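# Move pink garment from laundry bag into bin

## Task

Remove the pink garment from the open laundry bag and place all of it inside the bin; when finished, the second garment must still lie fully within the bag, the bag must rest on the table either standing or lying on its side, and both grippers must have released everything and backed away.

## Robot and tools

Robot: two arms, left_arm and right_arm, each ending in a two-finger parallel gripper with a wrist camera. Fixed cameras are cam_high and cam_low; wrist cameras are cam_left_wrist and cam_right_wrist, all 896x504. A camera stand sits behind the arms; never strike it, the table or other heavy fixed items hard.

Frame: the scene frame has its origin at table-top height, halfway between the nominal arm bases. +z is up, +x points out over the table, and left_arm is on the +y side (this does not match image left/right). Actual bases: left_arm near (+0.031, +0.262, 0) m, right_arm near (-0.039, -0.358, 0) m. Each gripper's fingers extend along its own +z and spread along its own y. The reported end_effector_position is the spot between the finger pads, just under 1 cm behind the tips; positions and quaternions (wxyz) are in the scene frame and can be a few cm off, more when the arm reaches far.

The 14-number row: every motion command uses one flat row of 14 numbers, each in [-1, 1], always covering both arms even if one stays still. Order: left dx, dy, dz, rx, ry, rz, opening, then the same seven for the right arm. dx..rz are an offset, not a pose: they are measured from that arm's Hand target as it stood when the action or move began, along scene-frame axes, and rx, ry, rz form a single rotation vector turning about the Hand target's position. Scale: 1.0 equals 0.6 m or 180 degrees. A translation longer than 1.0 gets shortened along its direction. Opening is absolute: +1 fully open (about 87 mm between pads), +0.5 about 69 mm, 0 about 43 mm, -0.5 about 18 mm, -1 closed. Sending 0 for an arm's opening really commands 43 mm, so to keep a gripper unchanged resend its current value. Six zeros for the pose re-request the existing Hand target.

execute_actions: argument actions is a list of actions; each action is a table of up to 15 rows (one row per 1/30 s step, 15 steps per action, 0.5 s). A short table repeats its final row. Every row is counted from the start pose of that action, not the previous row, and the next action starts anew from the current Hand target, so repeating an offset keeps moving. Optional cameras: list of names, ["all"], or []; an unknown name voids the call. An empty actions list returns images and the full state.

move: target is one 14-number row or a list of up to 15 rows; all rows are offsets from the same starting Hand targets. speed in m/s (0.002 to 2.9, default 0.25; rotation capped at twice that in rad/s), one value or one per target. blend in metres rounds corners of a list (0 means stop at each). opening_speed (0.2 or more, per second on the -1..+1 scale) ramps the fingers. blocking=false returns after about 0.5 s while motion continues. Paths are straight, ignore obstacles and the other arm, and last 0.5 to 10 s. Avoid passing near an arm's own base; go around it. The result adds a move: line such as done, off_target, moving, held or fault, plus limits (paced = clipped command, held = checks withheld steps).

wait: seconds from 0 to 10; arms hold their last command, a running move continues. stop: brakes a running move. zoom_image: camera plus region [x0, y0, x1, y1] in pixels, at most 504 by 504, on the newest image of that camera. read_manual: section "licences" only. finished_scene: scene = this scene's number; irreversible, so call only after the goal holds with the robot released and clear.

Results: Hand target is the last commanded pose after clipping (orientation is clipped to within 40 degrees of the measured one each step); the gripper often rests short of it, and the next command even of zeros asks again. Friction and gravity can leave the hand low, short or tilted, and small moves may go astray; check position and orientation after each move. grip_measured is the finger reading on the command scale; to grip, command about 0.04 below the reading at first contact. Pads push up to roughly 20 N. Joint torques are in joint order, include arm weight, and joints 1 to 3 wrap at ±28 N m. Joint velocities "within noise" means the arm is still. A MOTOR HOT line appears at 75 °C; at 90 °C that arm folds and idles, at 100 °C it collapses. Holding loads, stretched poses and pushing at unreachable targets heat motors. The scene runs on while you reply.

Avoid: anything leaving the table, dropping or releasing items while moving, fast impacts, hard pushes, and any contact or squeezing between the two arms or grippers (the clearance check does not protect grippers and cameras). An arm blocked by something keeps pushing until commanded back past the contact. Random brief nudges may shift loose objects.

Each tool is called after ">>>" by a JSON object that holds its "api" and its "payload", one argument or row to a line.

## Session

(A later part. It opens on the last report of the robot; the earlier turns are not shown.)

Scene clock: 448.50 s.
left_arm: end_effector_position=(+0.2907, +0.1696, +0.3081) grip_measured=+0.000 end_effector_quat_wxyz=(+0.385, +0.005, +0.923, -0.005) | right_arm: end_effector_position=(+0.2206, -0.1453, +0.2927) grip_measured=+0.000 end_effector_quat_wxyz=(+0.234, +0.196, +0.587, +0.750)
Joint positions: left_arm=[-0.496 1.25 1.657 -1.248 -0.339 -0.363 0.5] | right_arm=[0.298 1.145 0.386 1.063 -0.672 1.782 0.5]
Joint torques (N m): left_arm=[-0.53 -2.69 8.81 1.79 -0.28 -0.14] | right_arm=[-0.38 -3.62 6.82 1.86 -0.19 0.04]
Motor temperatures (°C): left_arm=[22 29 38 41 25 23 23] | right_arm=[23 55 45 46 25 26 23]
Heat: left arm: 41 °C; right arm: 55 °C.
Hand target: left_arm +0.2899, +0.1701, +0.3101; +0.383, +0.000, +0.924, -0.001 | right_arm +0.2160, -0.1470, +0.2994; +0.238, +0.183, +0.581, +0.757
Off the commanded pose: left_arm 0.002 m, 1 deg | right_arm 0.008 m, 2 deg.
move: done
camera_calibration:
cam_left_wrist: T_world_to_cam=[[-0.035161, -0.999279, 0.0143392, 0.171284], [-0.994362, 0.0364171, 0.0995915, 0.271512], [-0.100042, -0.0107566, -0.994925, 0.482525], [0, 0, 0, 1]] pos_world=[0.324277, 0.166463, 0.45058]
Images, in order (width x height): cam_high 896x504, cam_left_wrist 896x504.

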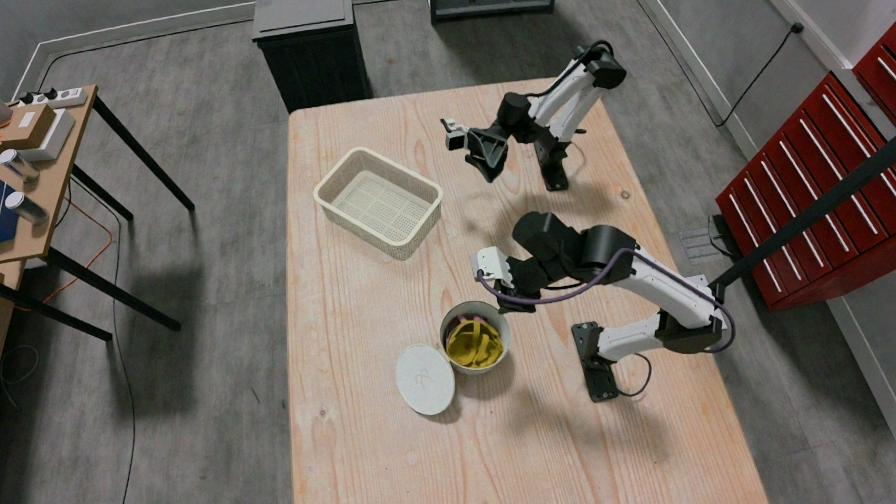

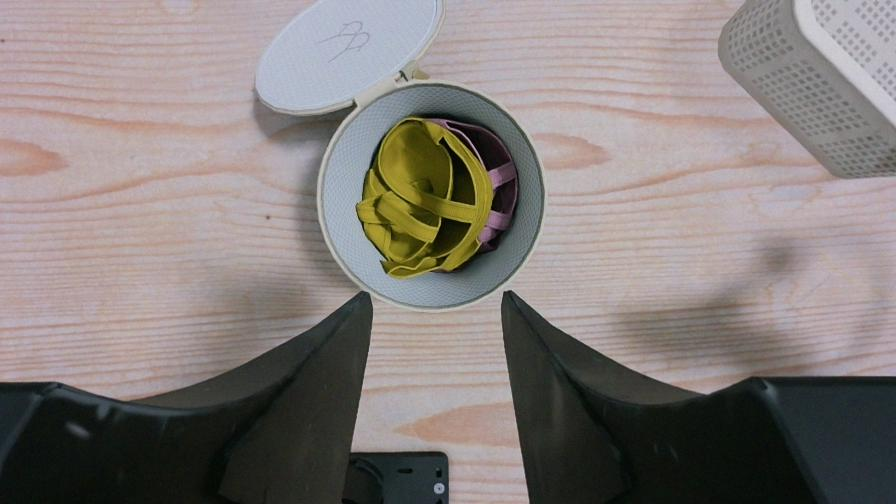

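>>> {"api": "move", "payload": {
  "target": [0.0968, -0.091, -0.1835, -0.1908, 0.1985, 0.4615, -0.3, 0, 0, 0, 0, 0, 0, 0],
  "speed": 0.35,
  "cameras": ["cam_left_wrist", "cam_high"]
}}

Scene clock: 531.00 s.
left_arm: end_effector_position=(+0.3519, +0.1149, +0.2078) grip_measured=-0.300 end_effector_quat_wxyz=(-0.029, +0.688, -0.724, +0.046) | right_arm: end_effector_position=(+0.2205, -0.1452, +0.2927) grip_measured=+0.000 end_effector_quat_wxyz=(+0.234, +0.195, +0.587, +0.750)
Joint positions: left_arm=[-0.311 1.779 1.874 -1.558 -0.007 -1.839 0.35] | right_arm=[0.298 1.145 0.386 1.063 -0.672 1.782 0.5]
Joint torques (N m): left_arm=[0.42 -7.95 5.41 0.47 0.08 -0.14] | right_arm=[-0.38 -3.62 6.82 1.87 -0.2 0.06]
Motor temperatures (°C): left_arm=[22 28 39 42 25 23 23] | right_arm=[23 38 44 46 25 26 23]
Heat: left arm: 42 °C; right arm: 46 °C.
Hand target: left_arm +0.3480, +0.1155, +0.2001; +0.000, +0.695, -0.719, +0.000 | right_arm +0.2159, -0.1470, +0.2995; +0.238, +0.183, +0.581, +0.757
Off the commanded pose: left_arm 0.009 m, 6 deg | right_arm 0.008 m, 2 deg.
joint sent to its limit (left arm) — joint 4 (wrist pitch), lower limit. The joint targets are off in orientation, not in position.
move: off_target (left_arm)
camera_calibration:
cam_left_wrist: T_world_to_cam=[[0.990056, -0.0576789, 0.128307, -0.372424], [-0.136913, -0.604608, 0.784668, -0.0261471], [0.0323168, -0.794432, -0.606493, 0.35112], [0, 0, 0, 1]] pos_world=[0.353793, 0.241651, 0.281253]
Images, in order (width x height): cam_high 896x504, cam_left_wrist 896x504.

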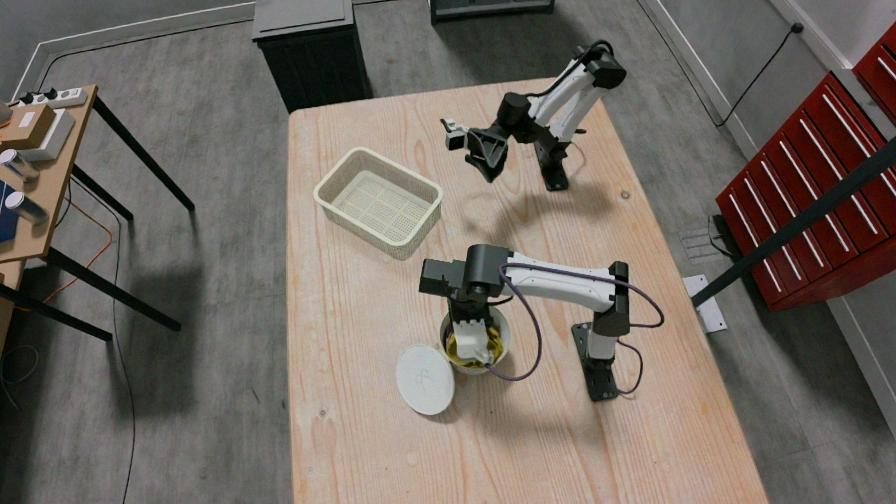

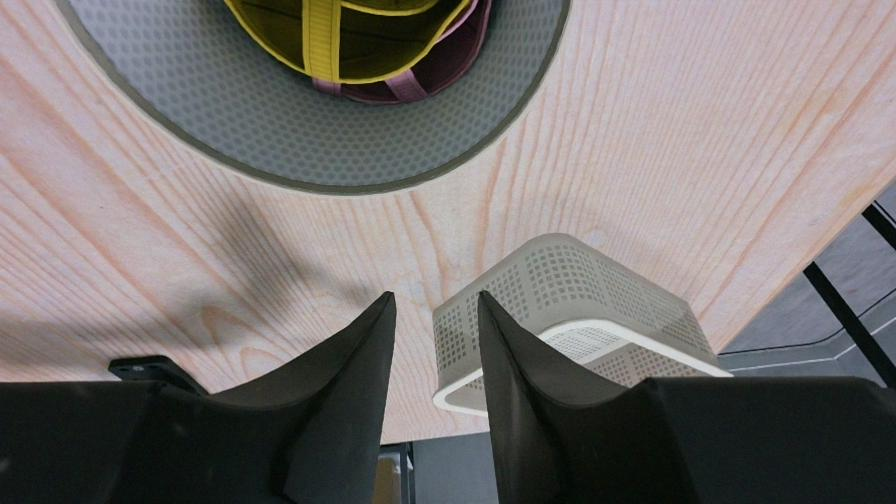

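>>> {"api": "move", "payload": {
  "target": [0.0067, -0.0025, -0.1335, 0, 0, 0, -0.3, 0, 0, 0, 0, 0, 0, 0],
  "speed": 0.2,
  "cameras": ["cam_left_wrist", "cam_low", "cam_high"]
}}

Scene clock: 544.70 s.
left_arm: end_effector_position=(+0.3508, +0.1153, +0.1255) grip_measured=-0.300 end_effector_quat_wxyz=(-0.004, +0.690, -0.724, +0.001) | right_arm: end_effector_position=(+0.2205, -0.1452, +0.2927) grip_measured=+0.000 end_effector_quat_wxyz=(+0.234, +0.195, +0.587, +0.750)
Joint positions: left_arm=[-0.311 1.818 1.6 -1.347 -0.006 -1.842 0.35] | right_arm=[0.298 1.145 0.386 1.063 -0.672 1.782 0.5]
Joint torques (N m): left_arm=[0.03 -8.99 5.96 0.55 0 -0.15] | right_arm=[-0.38 -3.62 6.82 1.87 -0.2 0.06]
Heat: left arm: 40 °C; right arm: 46 °C.
Hand target: left_arm +0.3520, +0.1140, +0.1199; +0.000, +0.695, -0.719, +0.000 | right_arm +0.2159, -0.1470, +0.2995; +0.238, +0.183, +0.581, +0.757
Off the commanded pose: left_arm 0.006 m, 1 deg | right_arm 0.008 m, 2 deg.
move: done
camera_calibration:
cam_left_wrist: T_world_to_cam=[[0.997887, -0.057544, 0.0301607, -0.351286], [-0.059714, -0.629447, 0.774746, 0.0155055], [-0.0255974, -0.77491, -0.631553, 0.322696], [0, 0, 0, 1]] pos_world=[0.35973, 0.239606, 0.202382]
Images, in order (width x height): cam_high 896x504, cam_low 896x504, cam_left_wrist 896x504.

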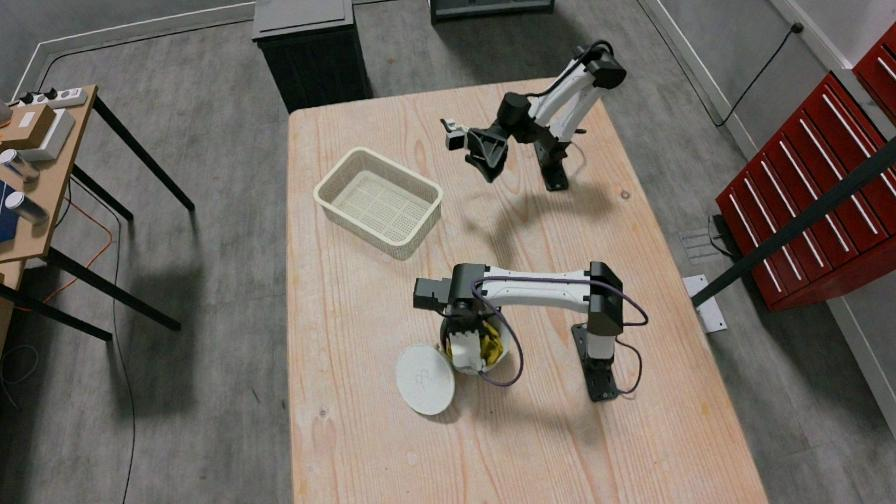

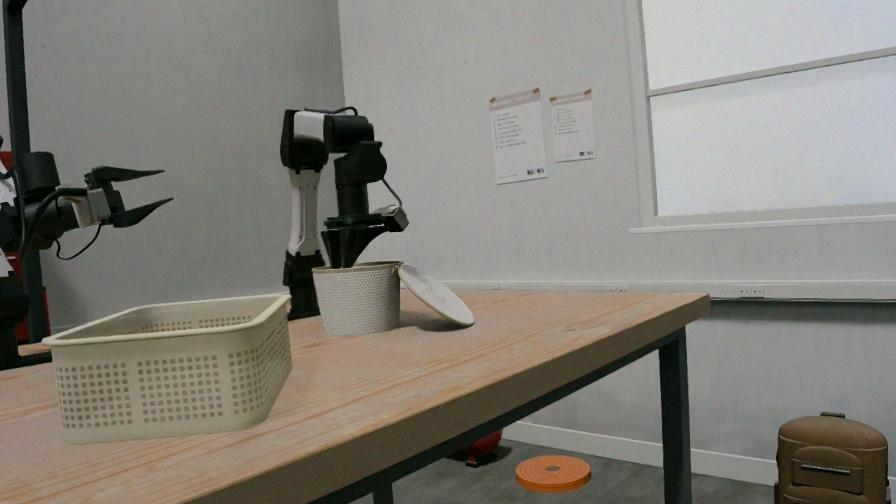

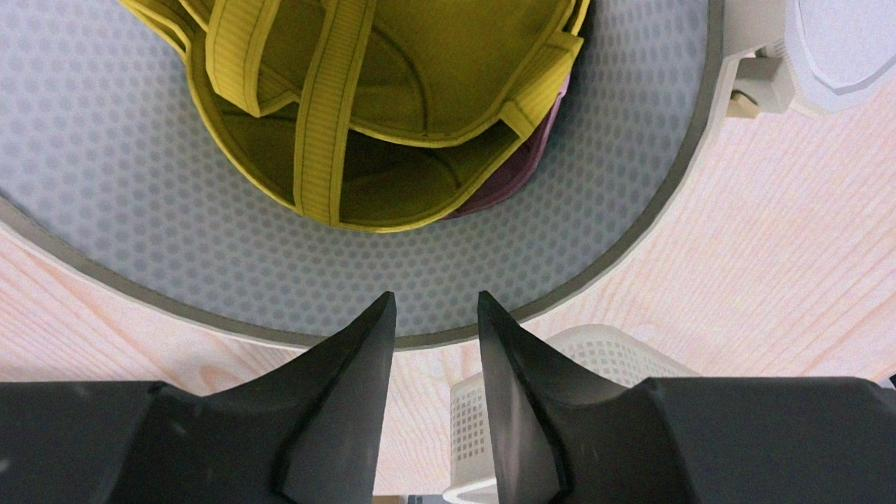

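>>> {"api": "move", "payload": {
  "target": [
    [0,0,0.06,0,0,0,-0.3, 0,0,0,0,0,0,0],
    [-0.0467,0.0733,0.055,0,0,-0.0833,-0.3, 0,0,0,0,0,0,0],
    [-0.0467,0.0733,-0.04,0,0,-0.0833,-0.3, 0,0,0,0,0,0,0]
  ],
  "speed": 0.2,
  "blend": 0.015,
  "cameras": ["cam_left_wrist", "cam_high"]
}}

Scene clock: 596.13 s.
left_arm: end_effector_position=(+0.3249, +0.1571, +0.0969) grip_measured=-0.300 end_effector_quat_wxyz=(+0.000, -0.598, +0.802, +0.005) | right_arm: end_effector_position=(+0.2205, -0.1452, +0.2927) grip_measured=+0.000 end_effector_quat_wxyz=(+0.234, +0.195, +0.587, +0.750)
Joint positions: left_arm=[-0.205 1.736 1.388 -1.23 -0.006 -1.495 0.35] | right_arm=[0.298 1.145 0.386 1.063 -0.672 1.782 0.5]
Joint torques (N m): left_arm=[0.51 -9.88 5.45 0.54 0 0.12] | right_arm=[-0.39 -3.6 6.82 1.87 -0.2 0.06]
Motor temperatures (°C): left_arm=[22 33 36 37 25 23 23] | right_arm=[23 35 44 46 25 26 23]
Heat: left arm: 37 °C; right arm: 46 °C.
Hand target: left_arm +0.3240, +0.1580, +0.0959; +0.000, -0.595, +0.804, +0.000 | right_arm +0.2159, -0.1470, +0.2994; +0.238, +0.183, +0.581, +0.757
Off the commanded pose: left_arm 0.002 m, 1 deg | right_arm 0.008 m, 2 deg.
move: done
camera_calibration:
cam_left_wrist: T_world_to_cam=[[0.955615, -0.294276, 0.0142119, -0.269624], [-0.196762, -0.601562, 0.774215, 0.102636], [-0.219284, -0.742647, -0.632764, 0.394317], [0, 0, 0, 1]] pos_world=[0.364319, 0.275236, 0.173879]
Images, in order (width x height): cam_high 896x504, cam_left_wrist 896x504.

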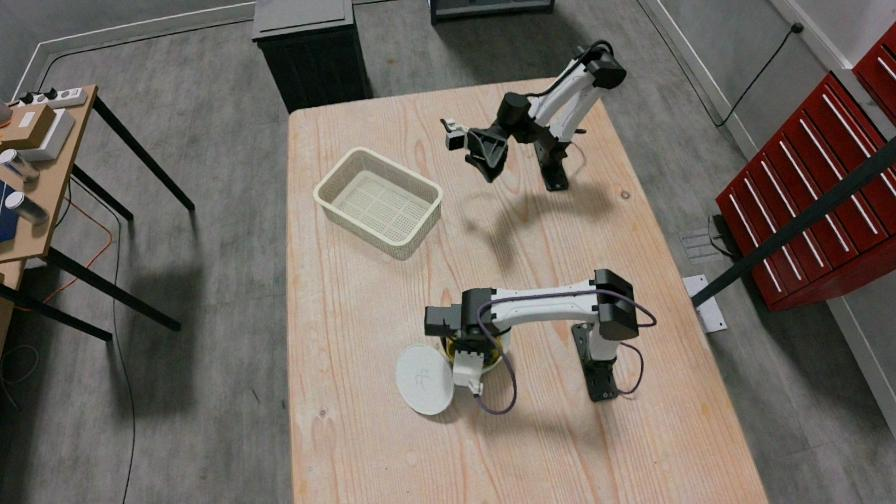

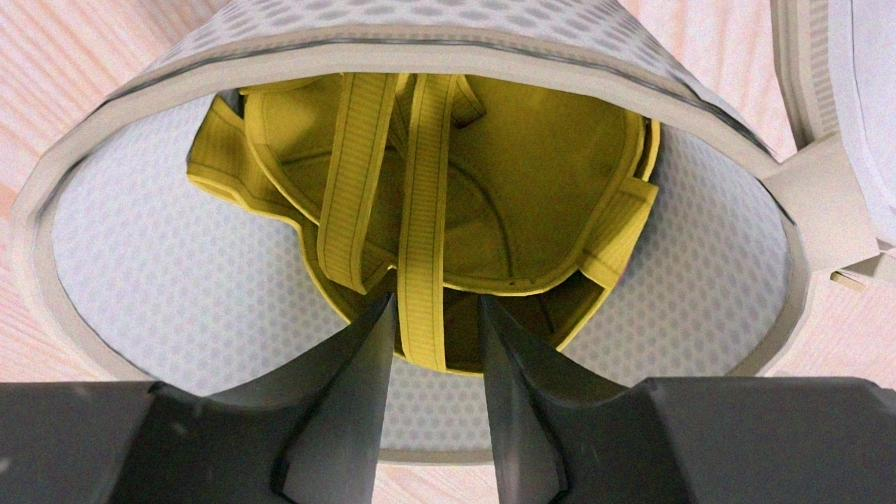

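>>> {"api": "move", "payload": {
  "target": [0,0,-0.005,0,0,0,-1, 0,0,0,0,0,0,0],
  "opening_speed": 1.5,
  "cameras": ["cam_left_wrist"]
}}

Scene clock: 600.57 s.
left_arm: end_effector_position=(+0.3242, +0.1572, +0.0941) grip_measured=-0.948 end_effector_quat_wxyz=(-0.001, -0.598, +0.802, +0.005) | right_arm: end_effector_position=(+0.2205, -0.1452, +0.2927) grip_measured=+0.000 end_effector_quat_wxyz=(+0.234, +0.195, +0.587, +0.750)
Joint positions: left_arm=[-0.205 1.736 1.377 -1.22 -0.006 -1.494 0.026] | right_arm=[0.298 1.145 0.386 1.063 -0.672 1.782 0.5]
Joint torques (N m): left_arm=[0.5 -9.77 5.5 0.58 0 0.11] | right_arm=[-0.38 -3.62 6.82 1.87 -0.2 0.06]
Heat: left arm: 37 °C; right arm: 46 °C.
Hand target: left_arm +0.3240, +0.1580, +0.0929; +0.000, -0.595, +0.804, +0.000 | right_arm +0.2159, -0.1470, +0.2994; +0.238, +0.183, +0.581, +0.757
Off the commanded pose: left_arm 0.001 m, 1 deg | right_arm 0.008 m, 2 deg.
move: done
camera_calibration:
cam_left_wrist: T_world_to_cam=[[0.955504, -0.294707, 0.0126576, -0.268626], [-0.195847, -0.601722, 0.774322, 0.104519], [-0.220581, -0.742347, -0.632665, 0.392956], [0, 0, 0, 1]] pos_world=[0.363822, 0.275435, 0.171079]
Images, in order (width x height): cam_left_wrist 896x504.

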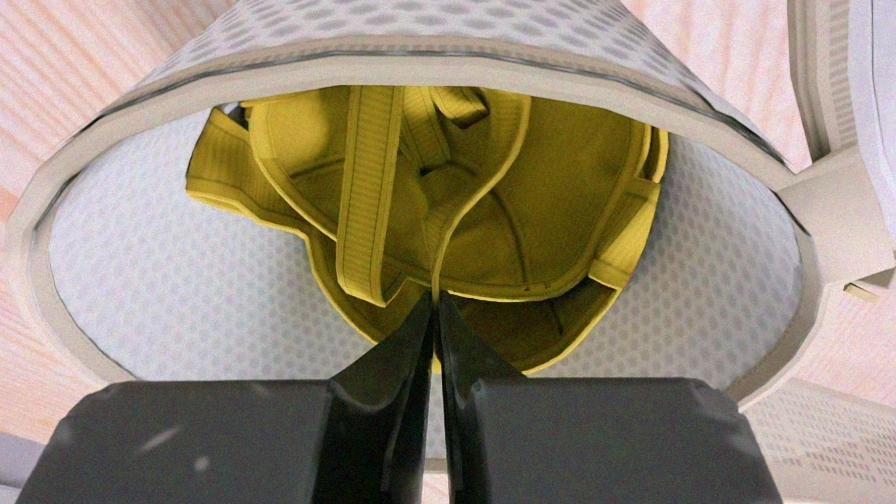

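>>> {"api": "move", "payload": {
  "target": [0,0,0.2117,0,0,0,-1, 0,0,0,0,0,0,0],
  "speed": 0.12,
  "cameras": ["cam_left_wrist", "cam_low", "cam_high"]
}}

Scene clock: 606.33 s.
left_arm: end_effector_position=(+0.3265, +0.1587, +0.2099) grip_measured=-0.948 end_effector_quat_wxyz=(+0.034, -0.599, +0.799, -0.040) | right_arm: end_effector_position=(+0.2205, -0.1452, +0.2927) grip_measured=+0.000 end_effector_quat_wxyz=(+0.234, +0.195, +0.587, +0.750)
Joint positions: left_arm=[-0.195 1.68 1.773 -1.558 0.001 -1.489 0.026] | right_arm=[0.298 1.145 0.386 1.063 -0.672 1.782 0.5]
Joint torques (N m): left_arm=[0.5 -9.73 8.32 0.51 0.12 0.13] | right_arm=[-0.38 -3.62 6.82 1.87 -0.2 0.06]
Heat: left arm: 36 °C; right arm: 46 °C.
Hand target: left_arm +0.3239, +0.1579, +0.2199; +0.000, -0.595, +0.804, +0.000 | right_arm +0.2159, -0.1470, +0.2994; +0.238, +0.183, +0.581, +0.757
Off the commanded pose: left_arm 0.010 m, 6 deg | right_arm 0.008 m, 2 deg.
joint sent to its limit (left arm) — joint 4 (wrist pitch), lower limit. The joint targets are off in orientation, not in position.
move: off_target (left_arm)
camera_calibration:
cam_left_wrist: T_world_to_cam=[[0.949182, -0.288175, 0.126529, -0.294708], [-0.278034, -0.579376, 0.766172, 0.0412384], [-0.147483, -0.762416, -0.630056, 0.446501], [0, 0, 0, 1]] pos_world=[0.357048, 0.279385, 0.287014]
Images, in order (width x height): cam_high 896x504, cam_low 896x504, cam_left_wrist 896x504.

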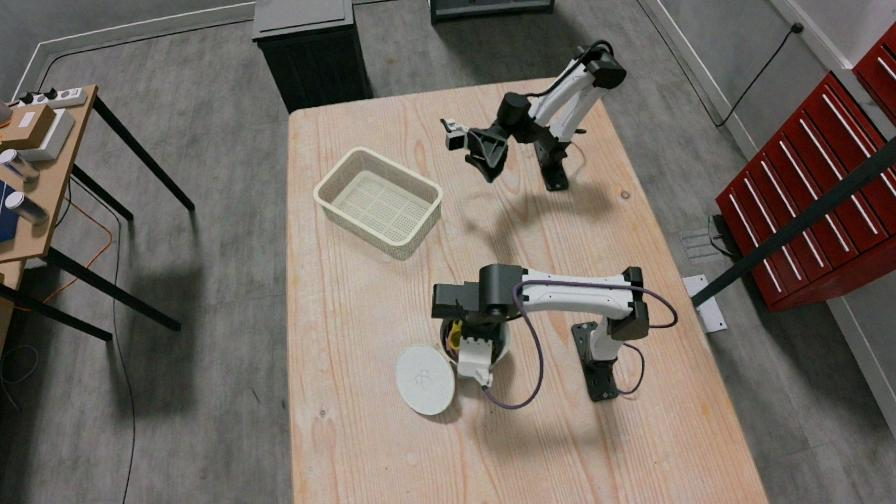

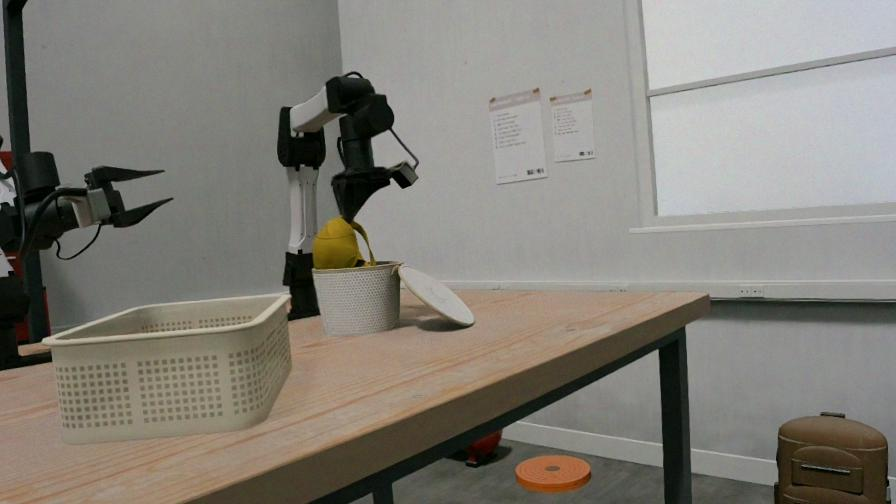

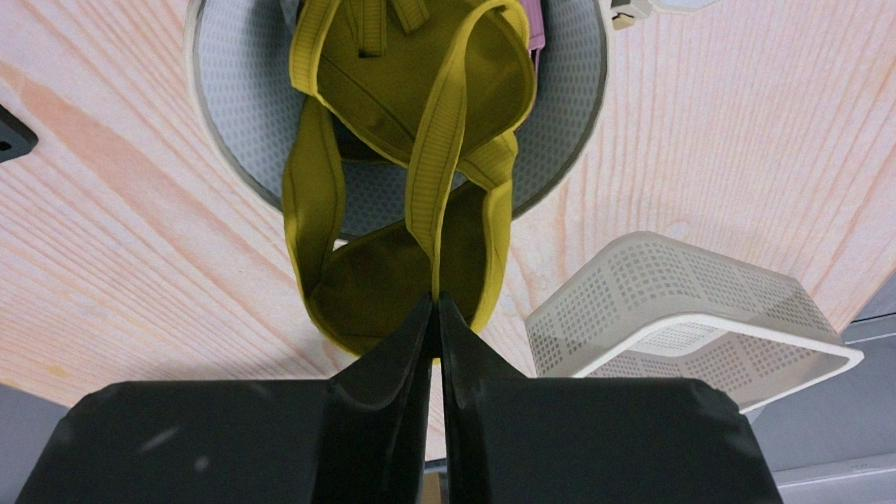

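>>> {"api": "move", "payload": {
  "target": [-0.0232,0.0202,0.1668,-0.0244,-0.1198,0,-1, 0,0,0,0,0,0,0],
  "speed": 0.12,
  "cameras": ["cam_left_wrist", "cam_low", "cam_high"]
}}

Scene clock: 615.57 s.
left_arm: end_effector_position=(+0.3145, +0.1707, +0.3122) grip_measured=-0.948 end_effector_quat_wxyz=(+0.155, -0.584, +0.779, -0.170) | right_arm: end_effector_position=(+0.2205, -0.1452, +0.2927) grip_measured=+0.000 end_effector_quat_wxyz=(+0.234, +0.195, +0.587, +0.750)
Joint positions: left_arm=[-0.159 1.47 1.922 -1.56 0.01 -1.457 0.026] | right_arm=[0.298 1.145 0.386 1.063 -0.672 1.782 0.5]
Joint torques (N m): left_arm=[0.49 -6.32 7.97 1.36 0.13 0.13] | right_arm=[-0.38 -3.62 6.8 1.87 -0.2 0.06]
Heat: left arm: 36 °C; right arm: 46 °C.
Hand target: left_arm +0.3101, +0.1701, +0.3200; +0.127, -0.584, +0.789, -0.142 | right_arm +0.2159, -0.1470, +0.2994; +0.238, +0.183, +0.581, +0.757
Off the commanded pose: left_arm 0.009 m, 5 deg | right_arm 0.008 m, 2 deg.
joint sent to its limit (left arm) — joint 4 (wrist pitch), lower limit. The joint targets are off in orientation, not in position.
move: off_target (left_arm)
camera_calibration:
cam_left_wrist: T_world_to_cam=[[0.84456, -0.266767, 0.464277, -0.369042], [-0.53062, -0.533279, 0.658829, 0.0714992], [0.0718357, -0.802775, -0.591939, 0.444341], [0, 0, 0, 1]] pos_world=[0.317698, 0.296387, 0.387255]
Images, in order (width x height): cam_high 896x504, cam_low 896x504, cam_left_wrist 896x504.

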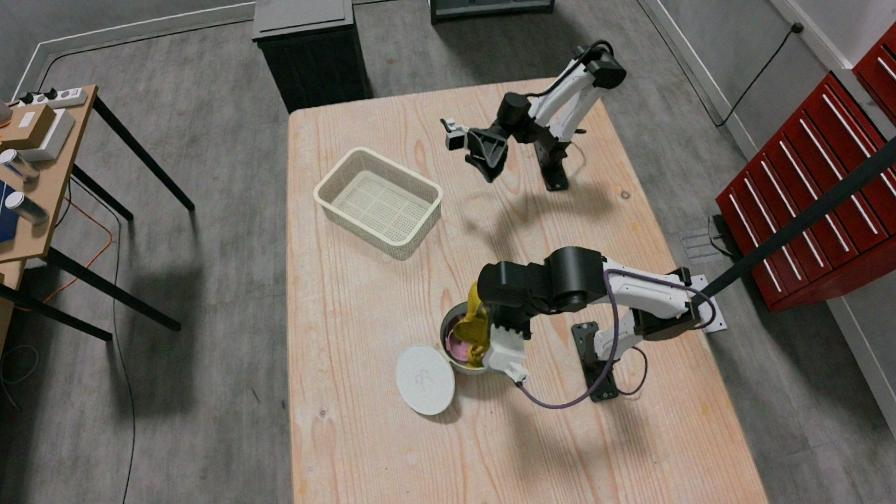

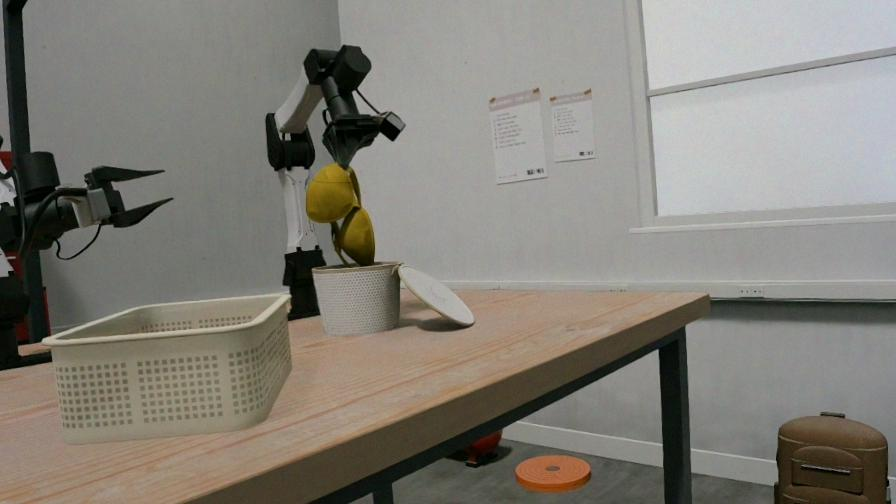

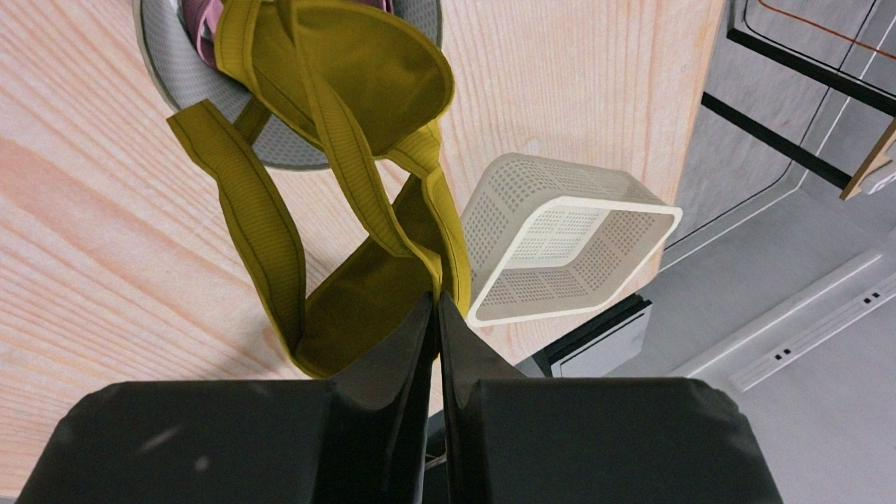

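>>> {"api": "move", "payload": {
  "target": [
    [-0.0335,0.0832,0.0833,-0.0167,-0.0816,0,-1, 0,0,0,0,0,0,0],
    [-0.0833,0.3833,0.0667,-0.0167,-0.0816,0,-1, 0,0,0,0,0,0,0]
  ],
  "speed": 0.15,
  "blend": 0.03,
  "cameras": ["cam_left_wrist", "cam_low", "cam_high"]
}}

Scene clock: 628.13 s.
left_arm: end_effector_position=(+0.2604, +0.4020, +0.3541) grip_measured=-0.948 end_effector_quat_wxyz=(+0.312, -0.579, +0.719, -0.222) | right_arm: end_effector_position=(+0.2205, -0.1452, +0.2927) grip_measured=+0.000 end_effector_quat_wxyz=(+0.234, +0.195, +0.587, +0.750)
Joint positions: left_arm=[1.01 1.44 1.964 -1.562 0.611 -0.525 0.026] | right_arm=[0.298 1.145 0.386 1.063 -0.672 1.782 0.5]
Joint torques (N m): left_arm=[0.28 -4.59 7.95 1.53 0.56 0.14] | right_arm=[-0.38 -3.62 6.82 1.87 -0.2 0.06]
Heat: left arm: 37 °C; right arm: 46 °C.
Hand target: left_arm +0.2601, +0.4000, +0.3600; +0.212, -0.564, +0.762, -0.236 | right_arm +0.2159, -0.1470, +0.2994; +0.238, +0.183, +0.581, +0.757
Off the commanded pose: left_arm 0.006 m, 13 deg | right_arm 0.008 m, 2 deg.
joint sent to its limit (left arm) — joint 4 (wrist pitch), lower limit. The joint targets are off in orientation, not in position.
move: off_target (left_arm)
camera_calibration:
cam_left_wrist: T_world_to_cam=[[0.677114, -0.240157, 0.695587, -0.33013], [-0.650154, -0.638006, 0.412611, 0.298835], [0.344697, -0.731623, -0.588142, 0.557742], [0, 0, 0, 1]] pos_world=[0.225572, 0.519433, 0.434363]
Images, in order (width x height): cam_high 896x504, cam_low 896x504, cam_left_wrist 896x504.

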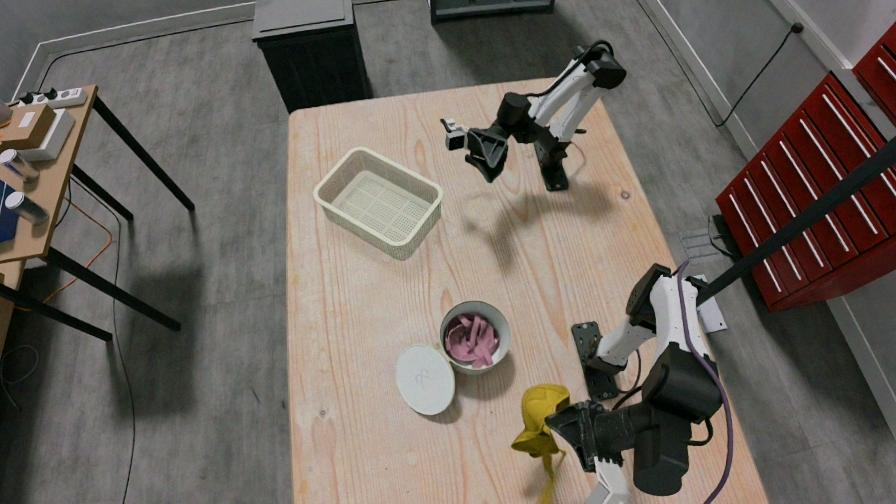

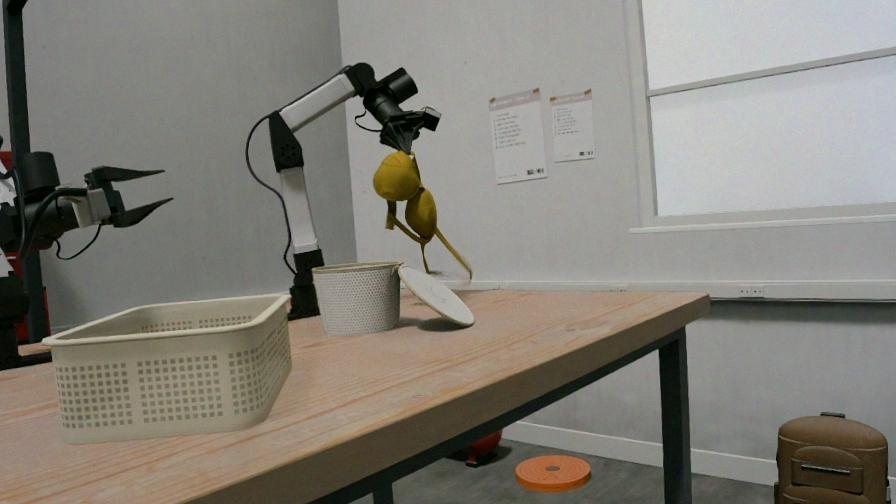

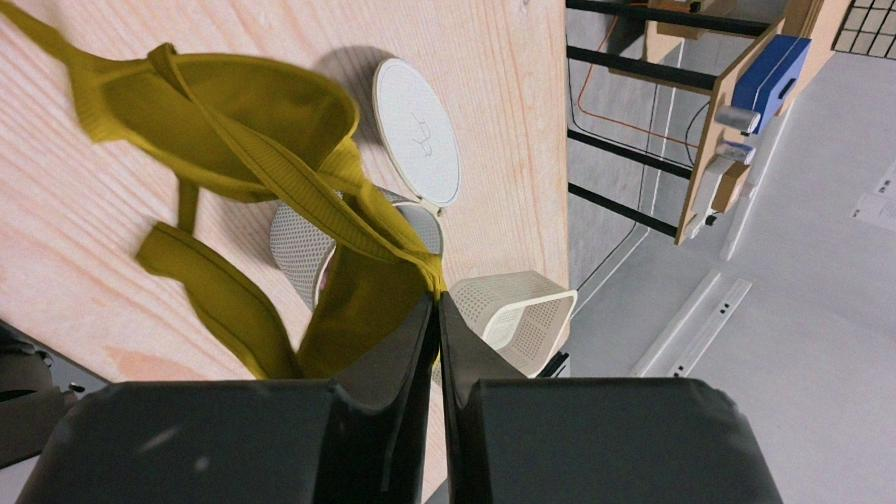

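>>> {"api": "move", "payload": {
  "target": [
    [0.0167,0.0333,-0.455,0,0,0,-1, 0,0,0,0,0,0,0],
    [0.0167,0.0333,-0.455,0,0,0,0.1, 0,0,0,0,0,0,0],
    [0.0,0.02,-0.2,0,0,0,0.1, 0,0,0,0,0,0,0]
  ],
  "speed": 0.2,
  "opening_speed": 2,
  "cameras": ["cam_left_wrist", "cam_low", "cam_high"]
}}

Scene clock: 639.87 s.
left_arm: end_effector_position=(+0.2623, +0.4098, +0.2403) grip_measured=+0.100 end_effector_quat_wxyz=(+0.218, -0.563, +0.760, -0.240) | right_arm: end_effector_position=(+0.2205, -0.1452, +0.2927) grip_measured=+0.000 end_effector_quat_wxyz=(+0.234, +0.195, +0.587, +0.750)
Joint positions: left_arm=[0.998 1.452 1.522 -1.358 0.604 -0.374 0.55] | right_arm=[0.298 1.145 0.386 1.063 -0.672 1.782 0.5]
Joint torques (N m): left_arm=[0.49 -5.05 8.73 0.93 0.31 0.17] | right_arm=[-0.38 -3.6 6.8 1.87 -0.2 0.06]
Heat: left arm: 37 °C; right arm: 46 °C.
Hand target: left_arm +0.2601, +0.4121, +0.2401; +0.212, -0.564, +0.762, -0.236 | right_arm +0.2159, -0.1470, +0.2994; +0.238, +0.183, +0.581, +0.757
Off the commanded pose: left_arm 0.003 m, 1 deg | right_arm 0.008 m, 2 deg.
move: done
camera_calibration:
cam_left_wrist: T_world_to_cam=[[0.736171, -0.256905, 0.626141, -0.242324], [-0.654648, -0.505036, 0.562472, 0.262718], [0.171722, -0.823977, -0.539975, 0.567506], [0, 0, 0, 1]] pos_world=[0.252926, 0.53804, 0.310396]
Images, in order (width x height): cam_high 896x504, cam_low 896x504, cam_left_wrist 896x504.

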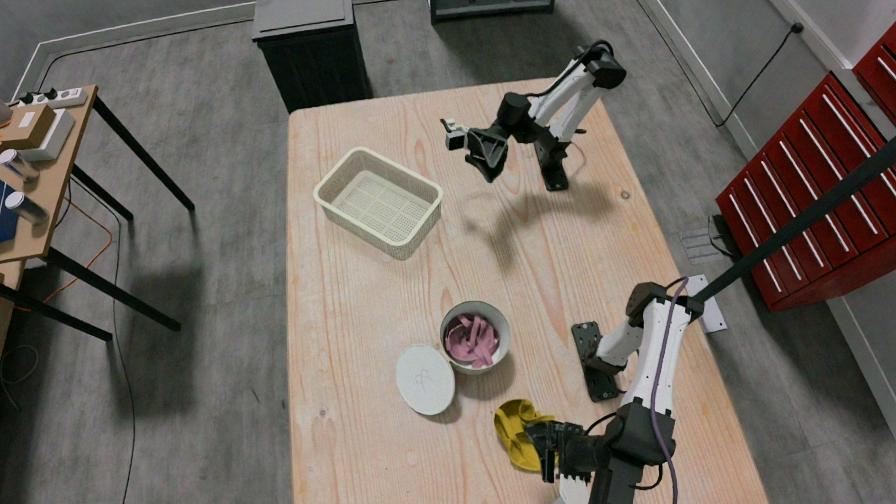

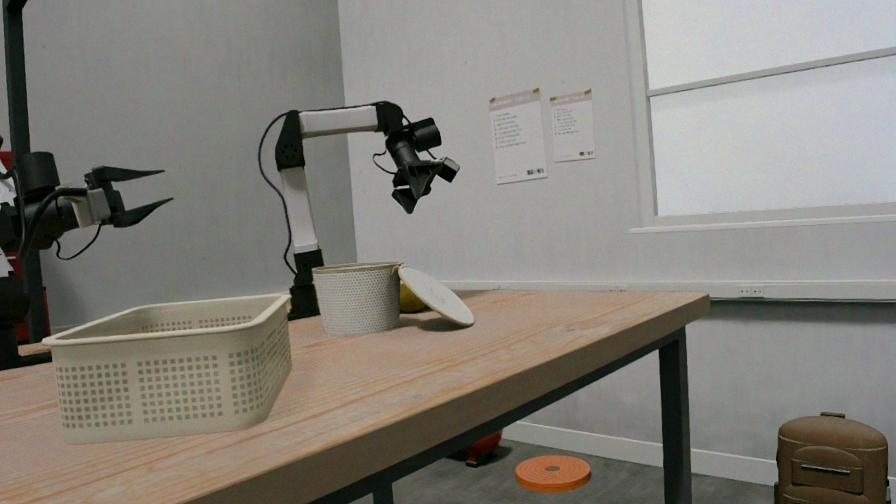

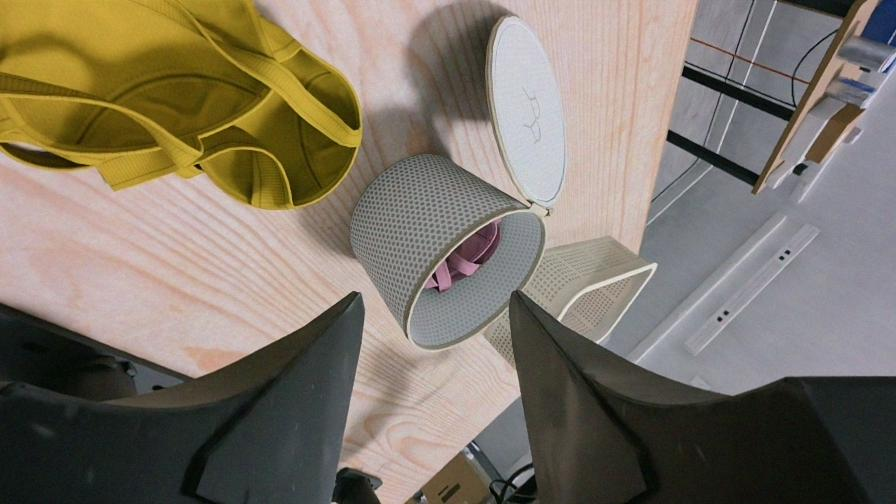

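>>> {"api": "move", "payload": {
  "target": [0.0498,-0.4035,0.1165,0.2978,-0.0657,-0.2957,0, 0,0,0,0,0,0,0],
  "speed": 0.4,
  "cameras": ["cam_left_wrist"]
}}

>>> {"api": "zoom_image", "payload": {
  "camera": "cam_left_wrist",
  "region": [310, 70, 560, 320]
}}

Scene clock: 649.00 s.
left_arm: end_effector_position=(+0.2913, +0.1686, +0.3074) grip_measured=+0.000 end_effector_quat_wxyz=(+0.384, -0.003, +0.923, -0.007) | right_arm: end_effector_position=(+0.2205, -0.1452, +0.2927) grip_measured=+0.000 end_effector_quat_wxyz=(+0.234, +0.195, +0.587, +0.750)
Joint positions: left_arm=[-0.498 1.254 1.659 -1.25 -0.341 -0.381 0.5] | right_arm=[0.298 1.145 0.386 1.063 -0.672 1.782 0.5]
Joint torques (N m): left_arm=[-0.53 -2.97 8.81 1.79 -0.29 0.01] | right_arm=[-0.38 -3.6 6.82 1.87 -0.2 0.06]
Heat: left arm: 37 °C; right arm: 47 °C.
Hand target: left_arm +0.2900, +0.1701, +0.3100; +0.383, +0.000, +0.924, +0.000 | right_arm +0.2159, -0.1470, +0.2994; +0.238, +0.183, +0.581, +0.757
Off the commanded pose: left_arm 0.003 m, 1 deg | right_arm 0.008 m, 2 deg.
move: done
camera_calibration:
cam_left_wrist: T_world_to_cam=[[-0.0222594, -0.999479, 0.023389, 0.163724], [-0.994452, 0.0245411, 0.102291, 0.273375], [-0.102811, -0.0209823, -0.99448, 0.484248], [0, 0, 0, 1]] pos_world=[0.325288, 0.167091, 0.449781]
Images, in order (width x height): cam_left_wrist 896x504.

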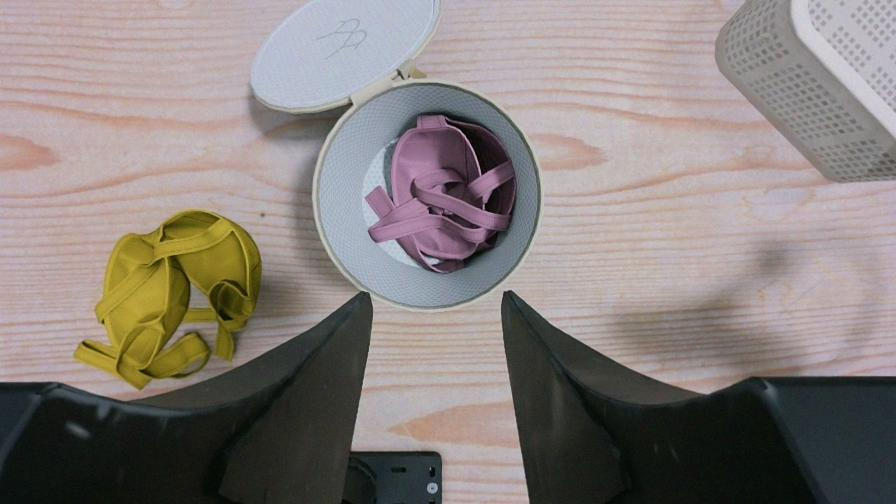

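Scaled by 2.016 from the camera's 896x504 image, which has a finer 1280x720 frame.

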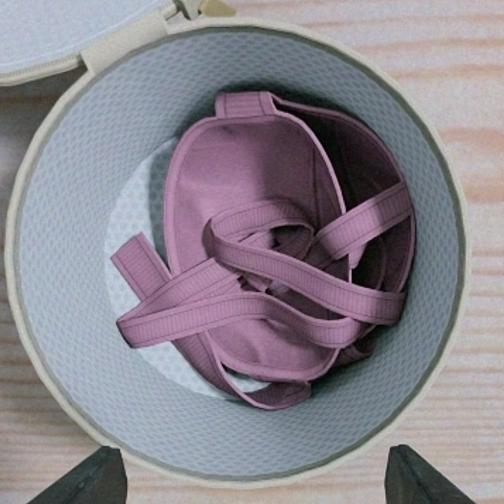

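>>> {"api": "move", "payload": {
  "target": [
    [0.0617,-0.0308,-0.1833,-0.104,0.1631,0.3505,-0.3, 0,0,0,0,0,0,0],
    [0.0617,-0.0308,-0.325,-0.104,0.1631,0.3505,-0.3, 0,0,0,0,0,0,0]
  ],
  "speed": 0.3,
  "blend": 0.02,
  "cameras": ["cam_left_wrist"]
}}

Scene clock: 669.17 s.
left_arm: end_effector_position=(+0.3269, +0.1529, +0.1192) grip_measured=-0.300 end_effector_quat_wxyz=(+0.094, -0.527, +0.843, +0.060) | right_arm: end_effector_position=(+0.2205, -0.1452, +0.2927) grip_measured=+0.000 end_effector_quat_wxyz=(+0.234, +0.195, +0.587, +0.750)
Joint positions: left_arm=[-0.34 1.729 1.487 -1.306 -0.223 -1.463 0.35] | right_arm=[0.298 1.145 0.386 1.063 -0.672 1.782 0.5]
Joint torques (N m): left_arm=[0.42 -8.72 5.75 0.64 -0.06 -0.15] | right_arm=[-0.38 -3.62 6.82 1.87 -0.2 0.06]
Heat: left arm: 38 °C; right arm: 47 °C.
Hand target: left_arm +0.3269, +0.1516, +0.1149; +0.088, -0.534, +0.839, +0.056 | right_arm +0.2159, -0.1470, +0.2994; +0.238, +0.183, +0.581, +0.757
Off the commanded pose: left_arm 0.004 m, 1 deg | right_arm 0.008 m, 2 deg.
move: done
camera_calibration:
cam_left_wrist: T_world_to_cam=[[0.892792, -0.450104, 0.0181244, -0.229127], [-0.363555, -0.696195, 0.618983, 0.170818], [-0.265989, -0.559212, -0.785195, 0.41119], [0, 0, 0, 1]] pos_world=[0.376036, 0.245735, 0.221284]
Images, in order (width x height): cam_left_wrist 896x504.

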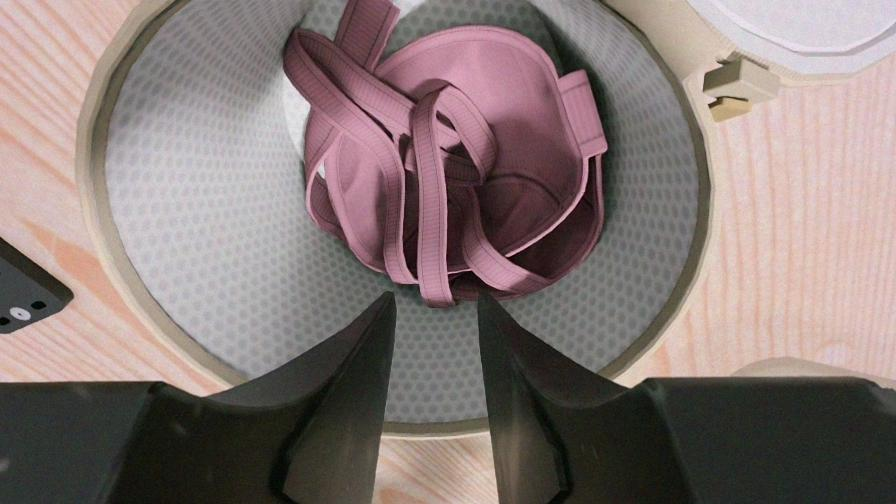

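>>> {"api": "move", "payload": {
  "target": [
    [0,0,-0.03,0.0403,-0.0188,0,-0.3, 0,0,0,0,0,0,0],
    [-0.0017,0,-0.0975,0.0403,-0.0188,0,-0.3, 0,0,0,0,0,0,0]
  ],
  "speed": 0.15,
  "blend": 0.01,
  "cameras": ["cam_left_wrist"]
}}

Scene clock: 687.73 s.
left_arm: end_effector_position=(+0.3259, +0.1510, +0.0629) grip_measured=-0.300 end_effector_quat_wxyz=(+0.144, -0.527, +0.833, +0.087) | right_arm: end_effector_position=(+0.2205, -0.1452, +0.2927) grip_measured=+0.000 end_effector_quat_wxyz=(+0.234, +0.195, +0.587, +0.750)
Joint positions: left_arm=[-0.413 1.746 1.277 -1.087 -0.338 -1.546 0.35] | right_arm=[0.298 1.145 0.386 1.063 -0.672 1.782 0.5]
Joint torques (N m): left_arm=[-0.42 -7.86 5.7 0.62 -0.42 -0.15] | right_arm=[-0.39 -3.6 6.82 1.87 -0.2 0.06]
Heat: left arm: 36 °C; right arm: 47 °C.
Hand target: left_arm +0.3259, +0.1515, +0.0564; +0.146, -0.529, +0.831, +0.093 | right_arm +0.2159, -0.1470, +0.2994; +0.238, +0.183, +0.581, +0.757
Off the commanded pose: left_arm 0.006 m, 1 deg | right_arm 0.008 m, 2 deg.
move: done
camera_calibration:
cam_left_wrist: T_world_to_cam=[[0.895745, -0.443905, 0.024273, -0.230475], [-0.389267, -0.756778, 0.525127, 0.22744], [-0.214737, -0.479828, -0.850678, 0.341026], [0, 0, 0, 1]] pos_world=[0.368213, 0.233447, 0.176263]
Images, in order (width x height): cam_left_wrist 896x504.

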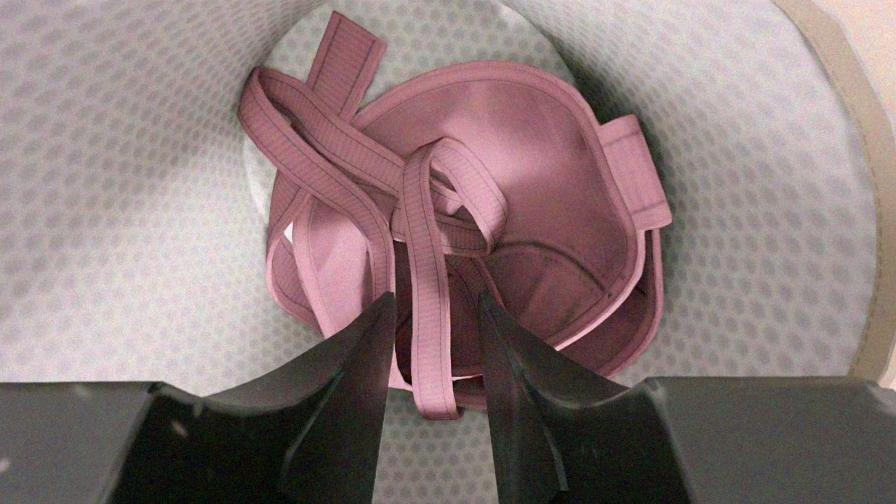

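>>> {"api": "move", "payload": {
  "target": [
    [0,0,-0.0133,0,0,0,-0.3, 0,0,0,0,0,0,0],
    [0,0,-0.0133,0,0,0,-1, 0,0,0,0,0,0,0]
  ],
  "speed": 0.1,
  "opening_speed": 1.5,
  "cameras": ["cam_left_wrist"]
}}

Scene clock: 693.93 s.
left_arm: end_effector_position=(+0.3275, +0.1503, +0.0579) grip_measured=-1.000 end_effector_quat_wxyz=(+0.147, -0.528, +0.833, +0.083) | right_arm: end_effector_position=(+0.2205, -0.1452, +0.2928) grip_measured=+0.000 end_effector_quat_wxyz=(+0.234, +0.195, +0.587, +0.750)
Joint positions: left_arm=[-0.413 1.746 1.257 -1.055 -0.338 -1.546 0] | right_arm=[0.298 1.145 0.386 1.063 -0.672 1.782 0.5]
Joint torques (N m): left_arm=[-0.43 -7.13 5.45 0.62 -0.42 -0.15] | right_arm=[-0.36 -3.62 6.82 1.87 -0.2 0.06]
Heat: left arm: 36 °C; right arm: 47 °C.
Hand target: left_arm +0.3259, +0.1515, +0.0484; +0.146, -0.529, +0.831, +0.093 | right_arm +0.2159, -0.1470, +0.2995; +0.238, +0.183, +0.581, +0.757
Off the commanded pose: left_arm 0.010 m, 1 deg | right_arm 0.008 m, 2 deg.
move: done
camera_calibration:
cam_left_wrist: T_world_to_cam=[[0.895451, -0.443733, 0.0356338, -0.232658], [-0.394755, -0.754511, 0.524292, 0.231651], [-0.205759, -0.483544, -0.850793, 0.334429], [0, 0, 0, 1]] pos_world=[0.368591, 0.233256, 0.171367]
Images, in order (width x height): cam_left_wrist 896x504.

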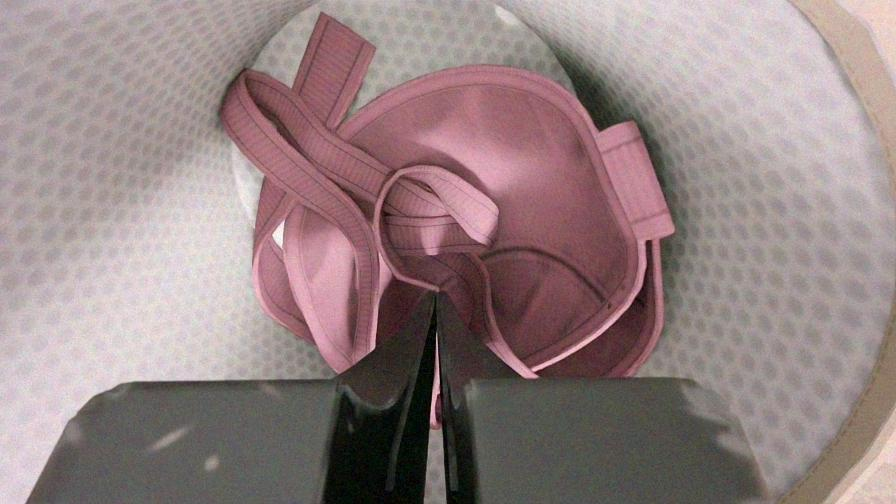

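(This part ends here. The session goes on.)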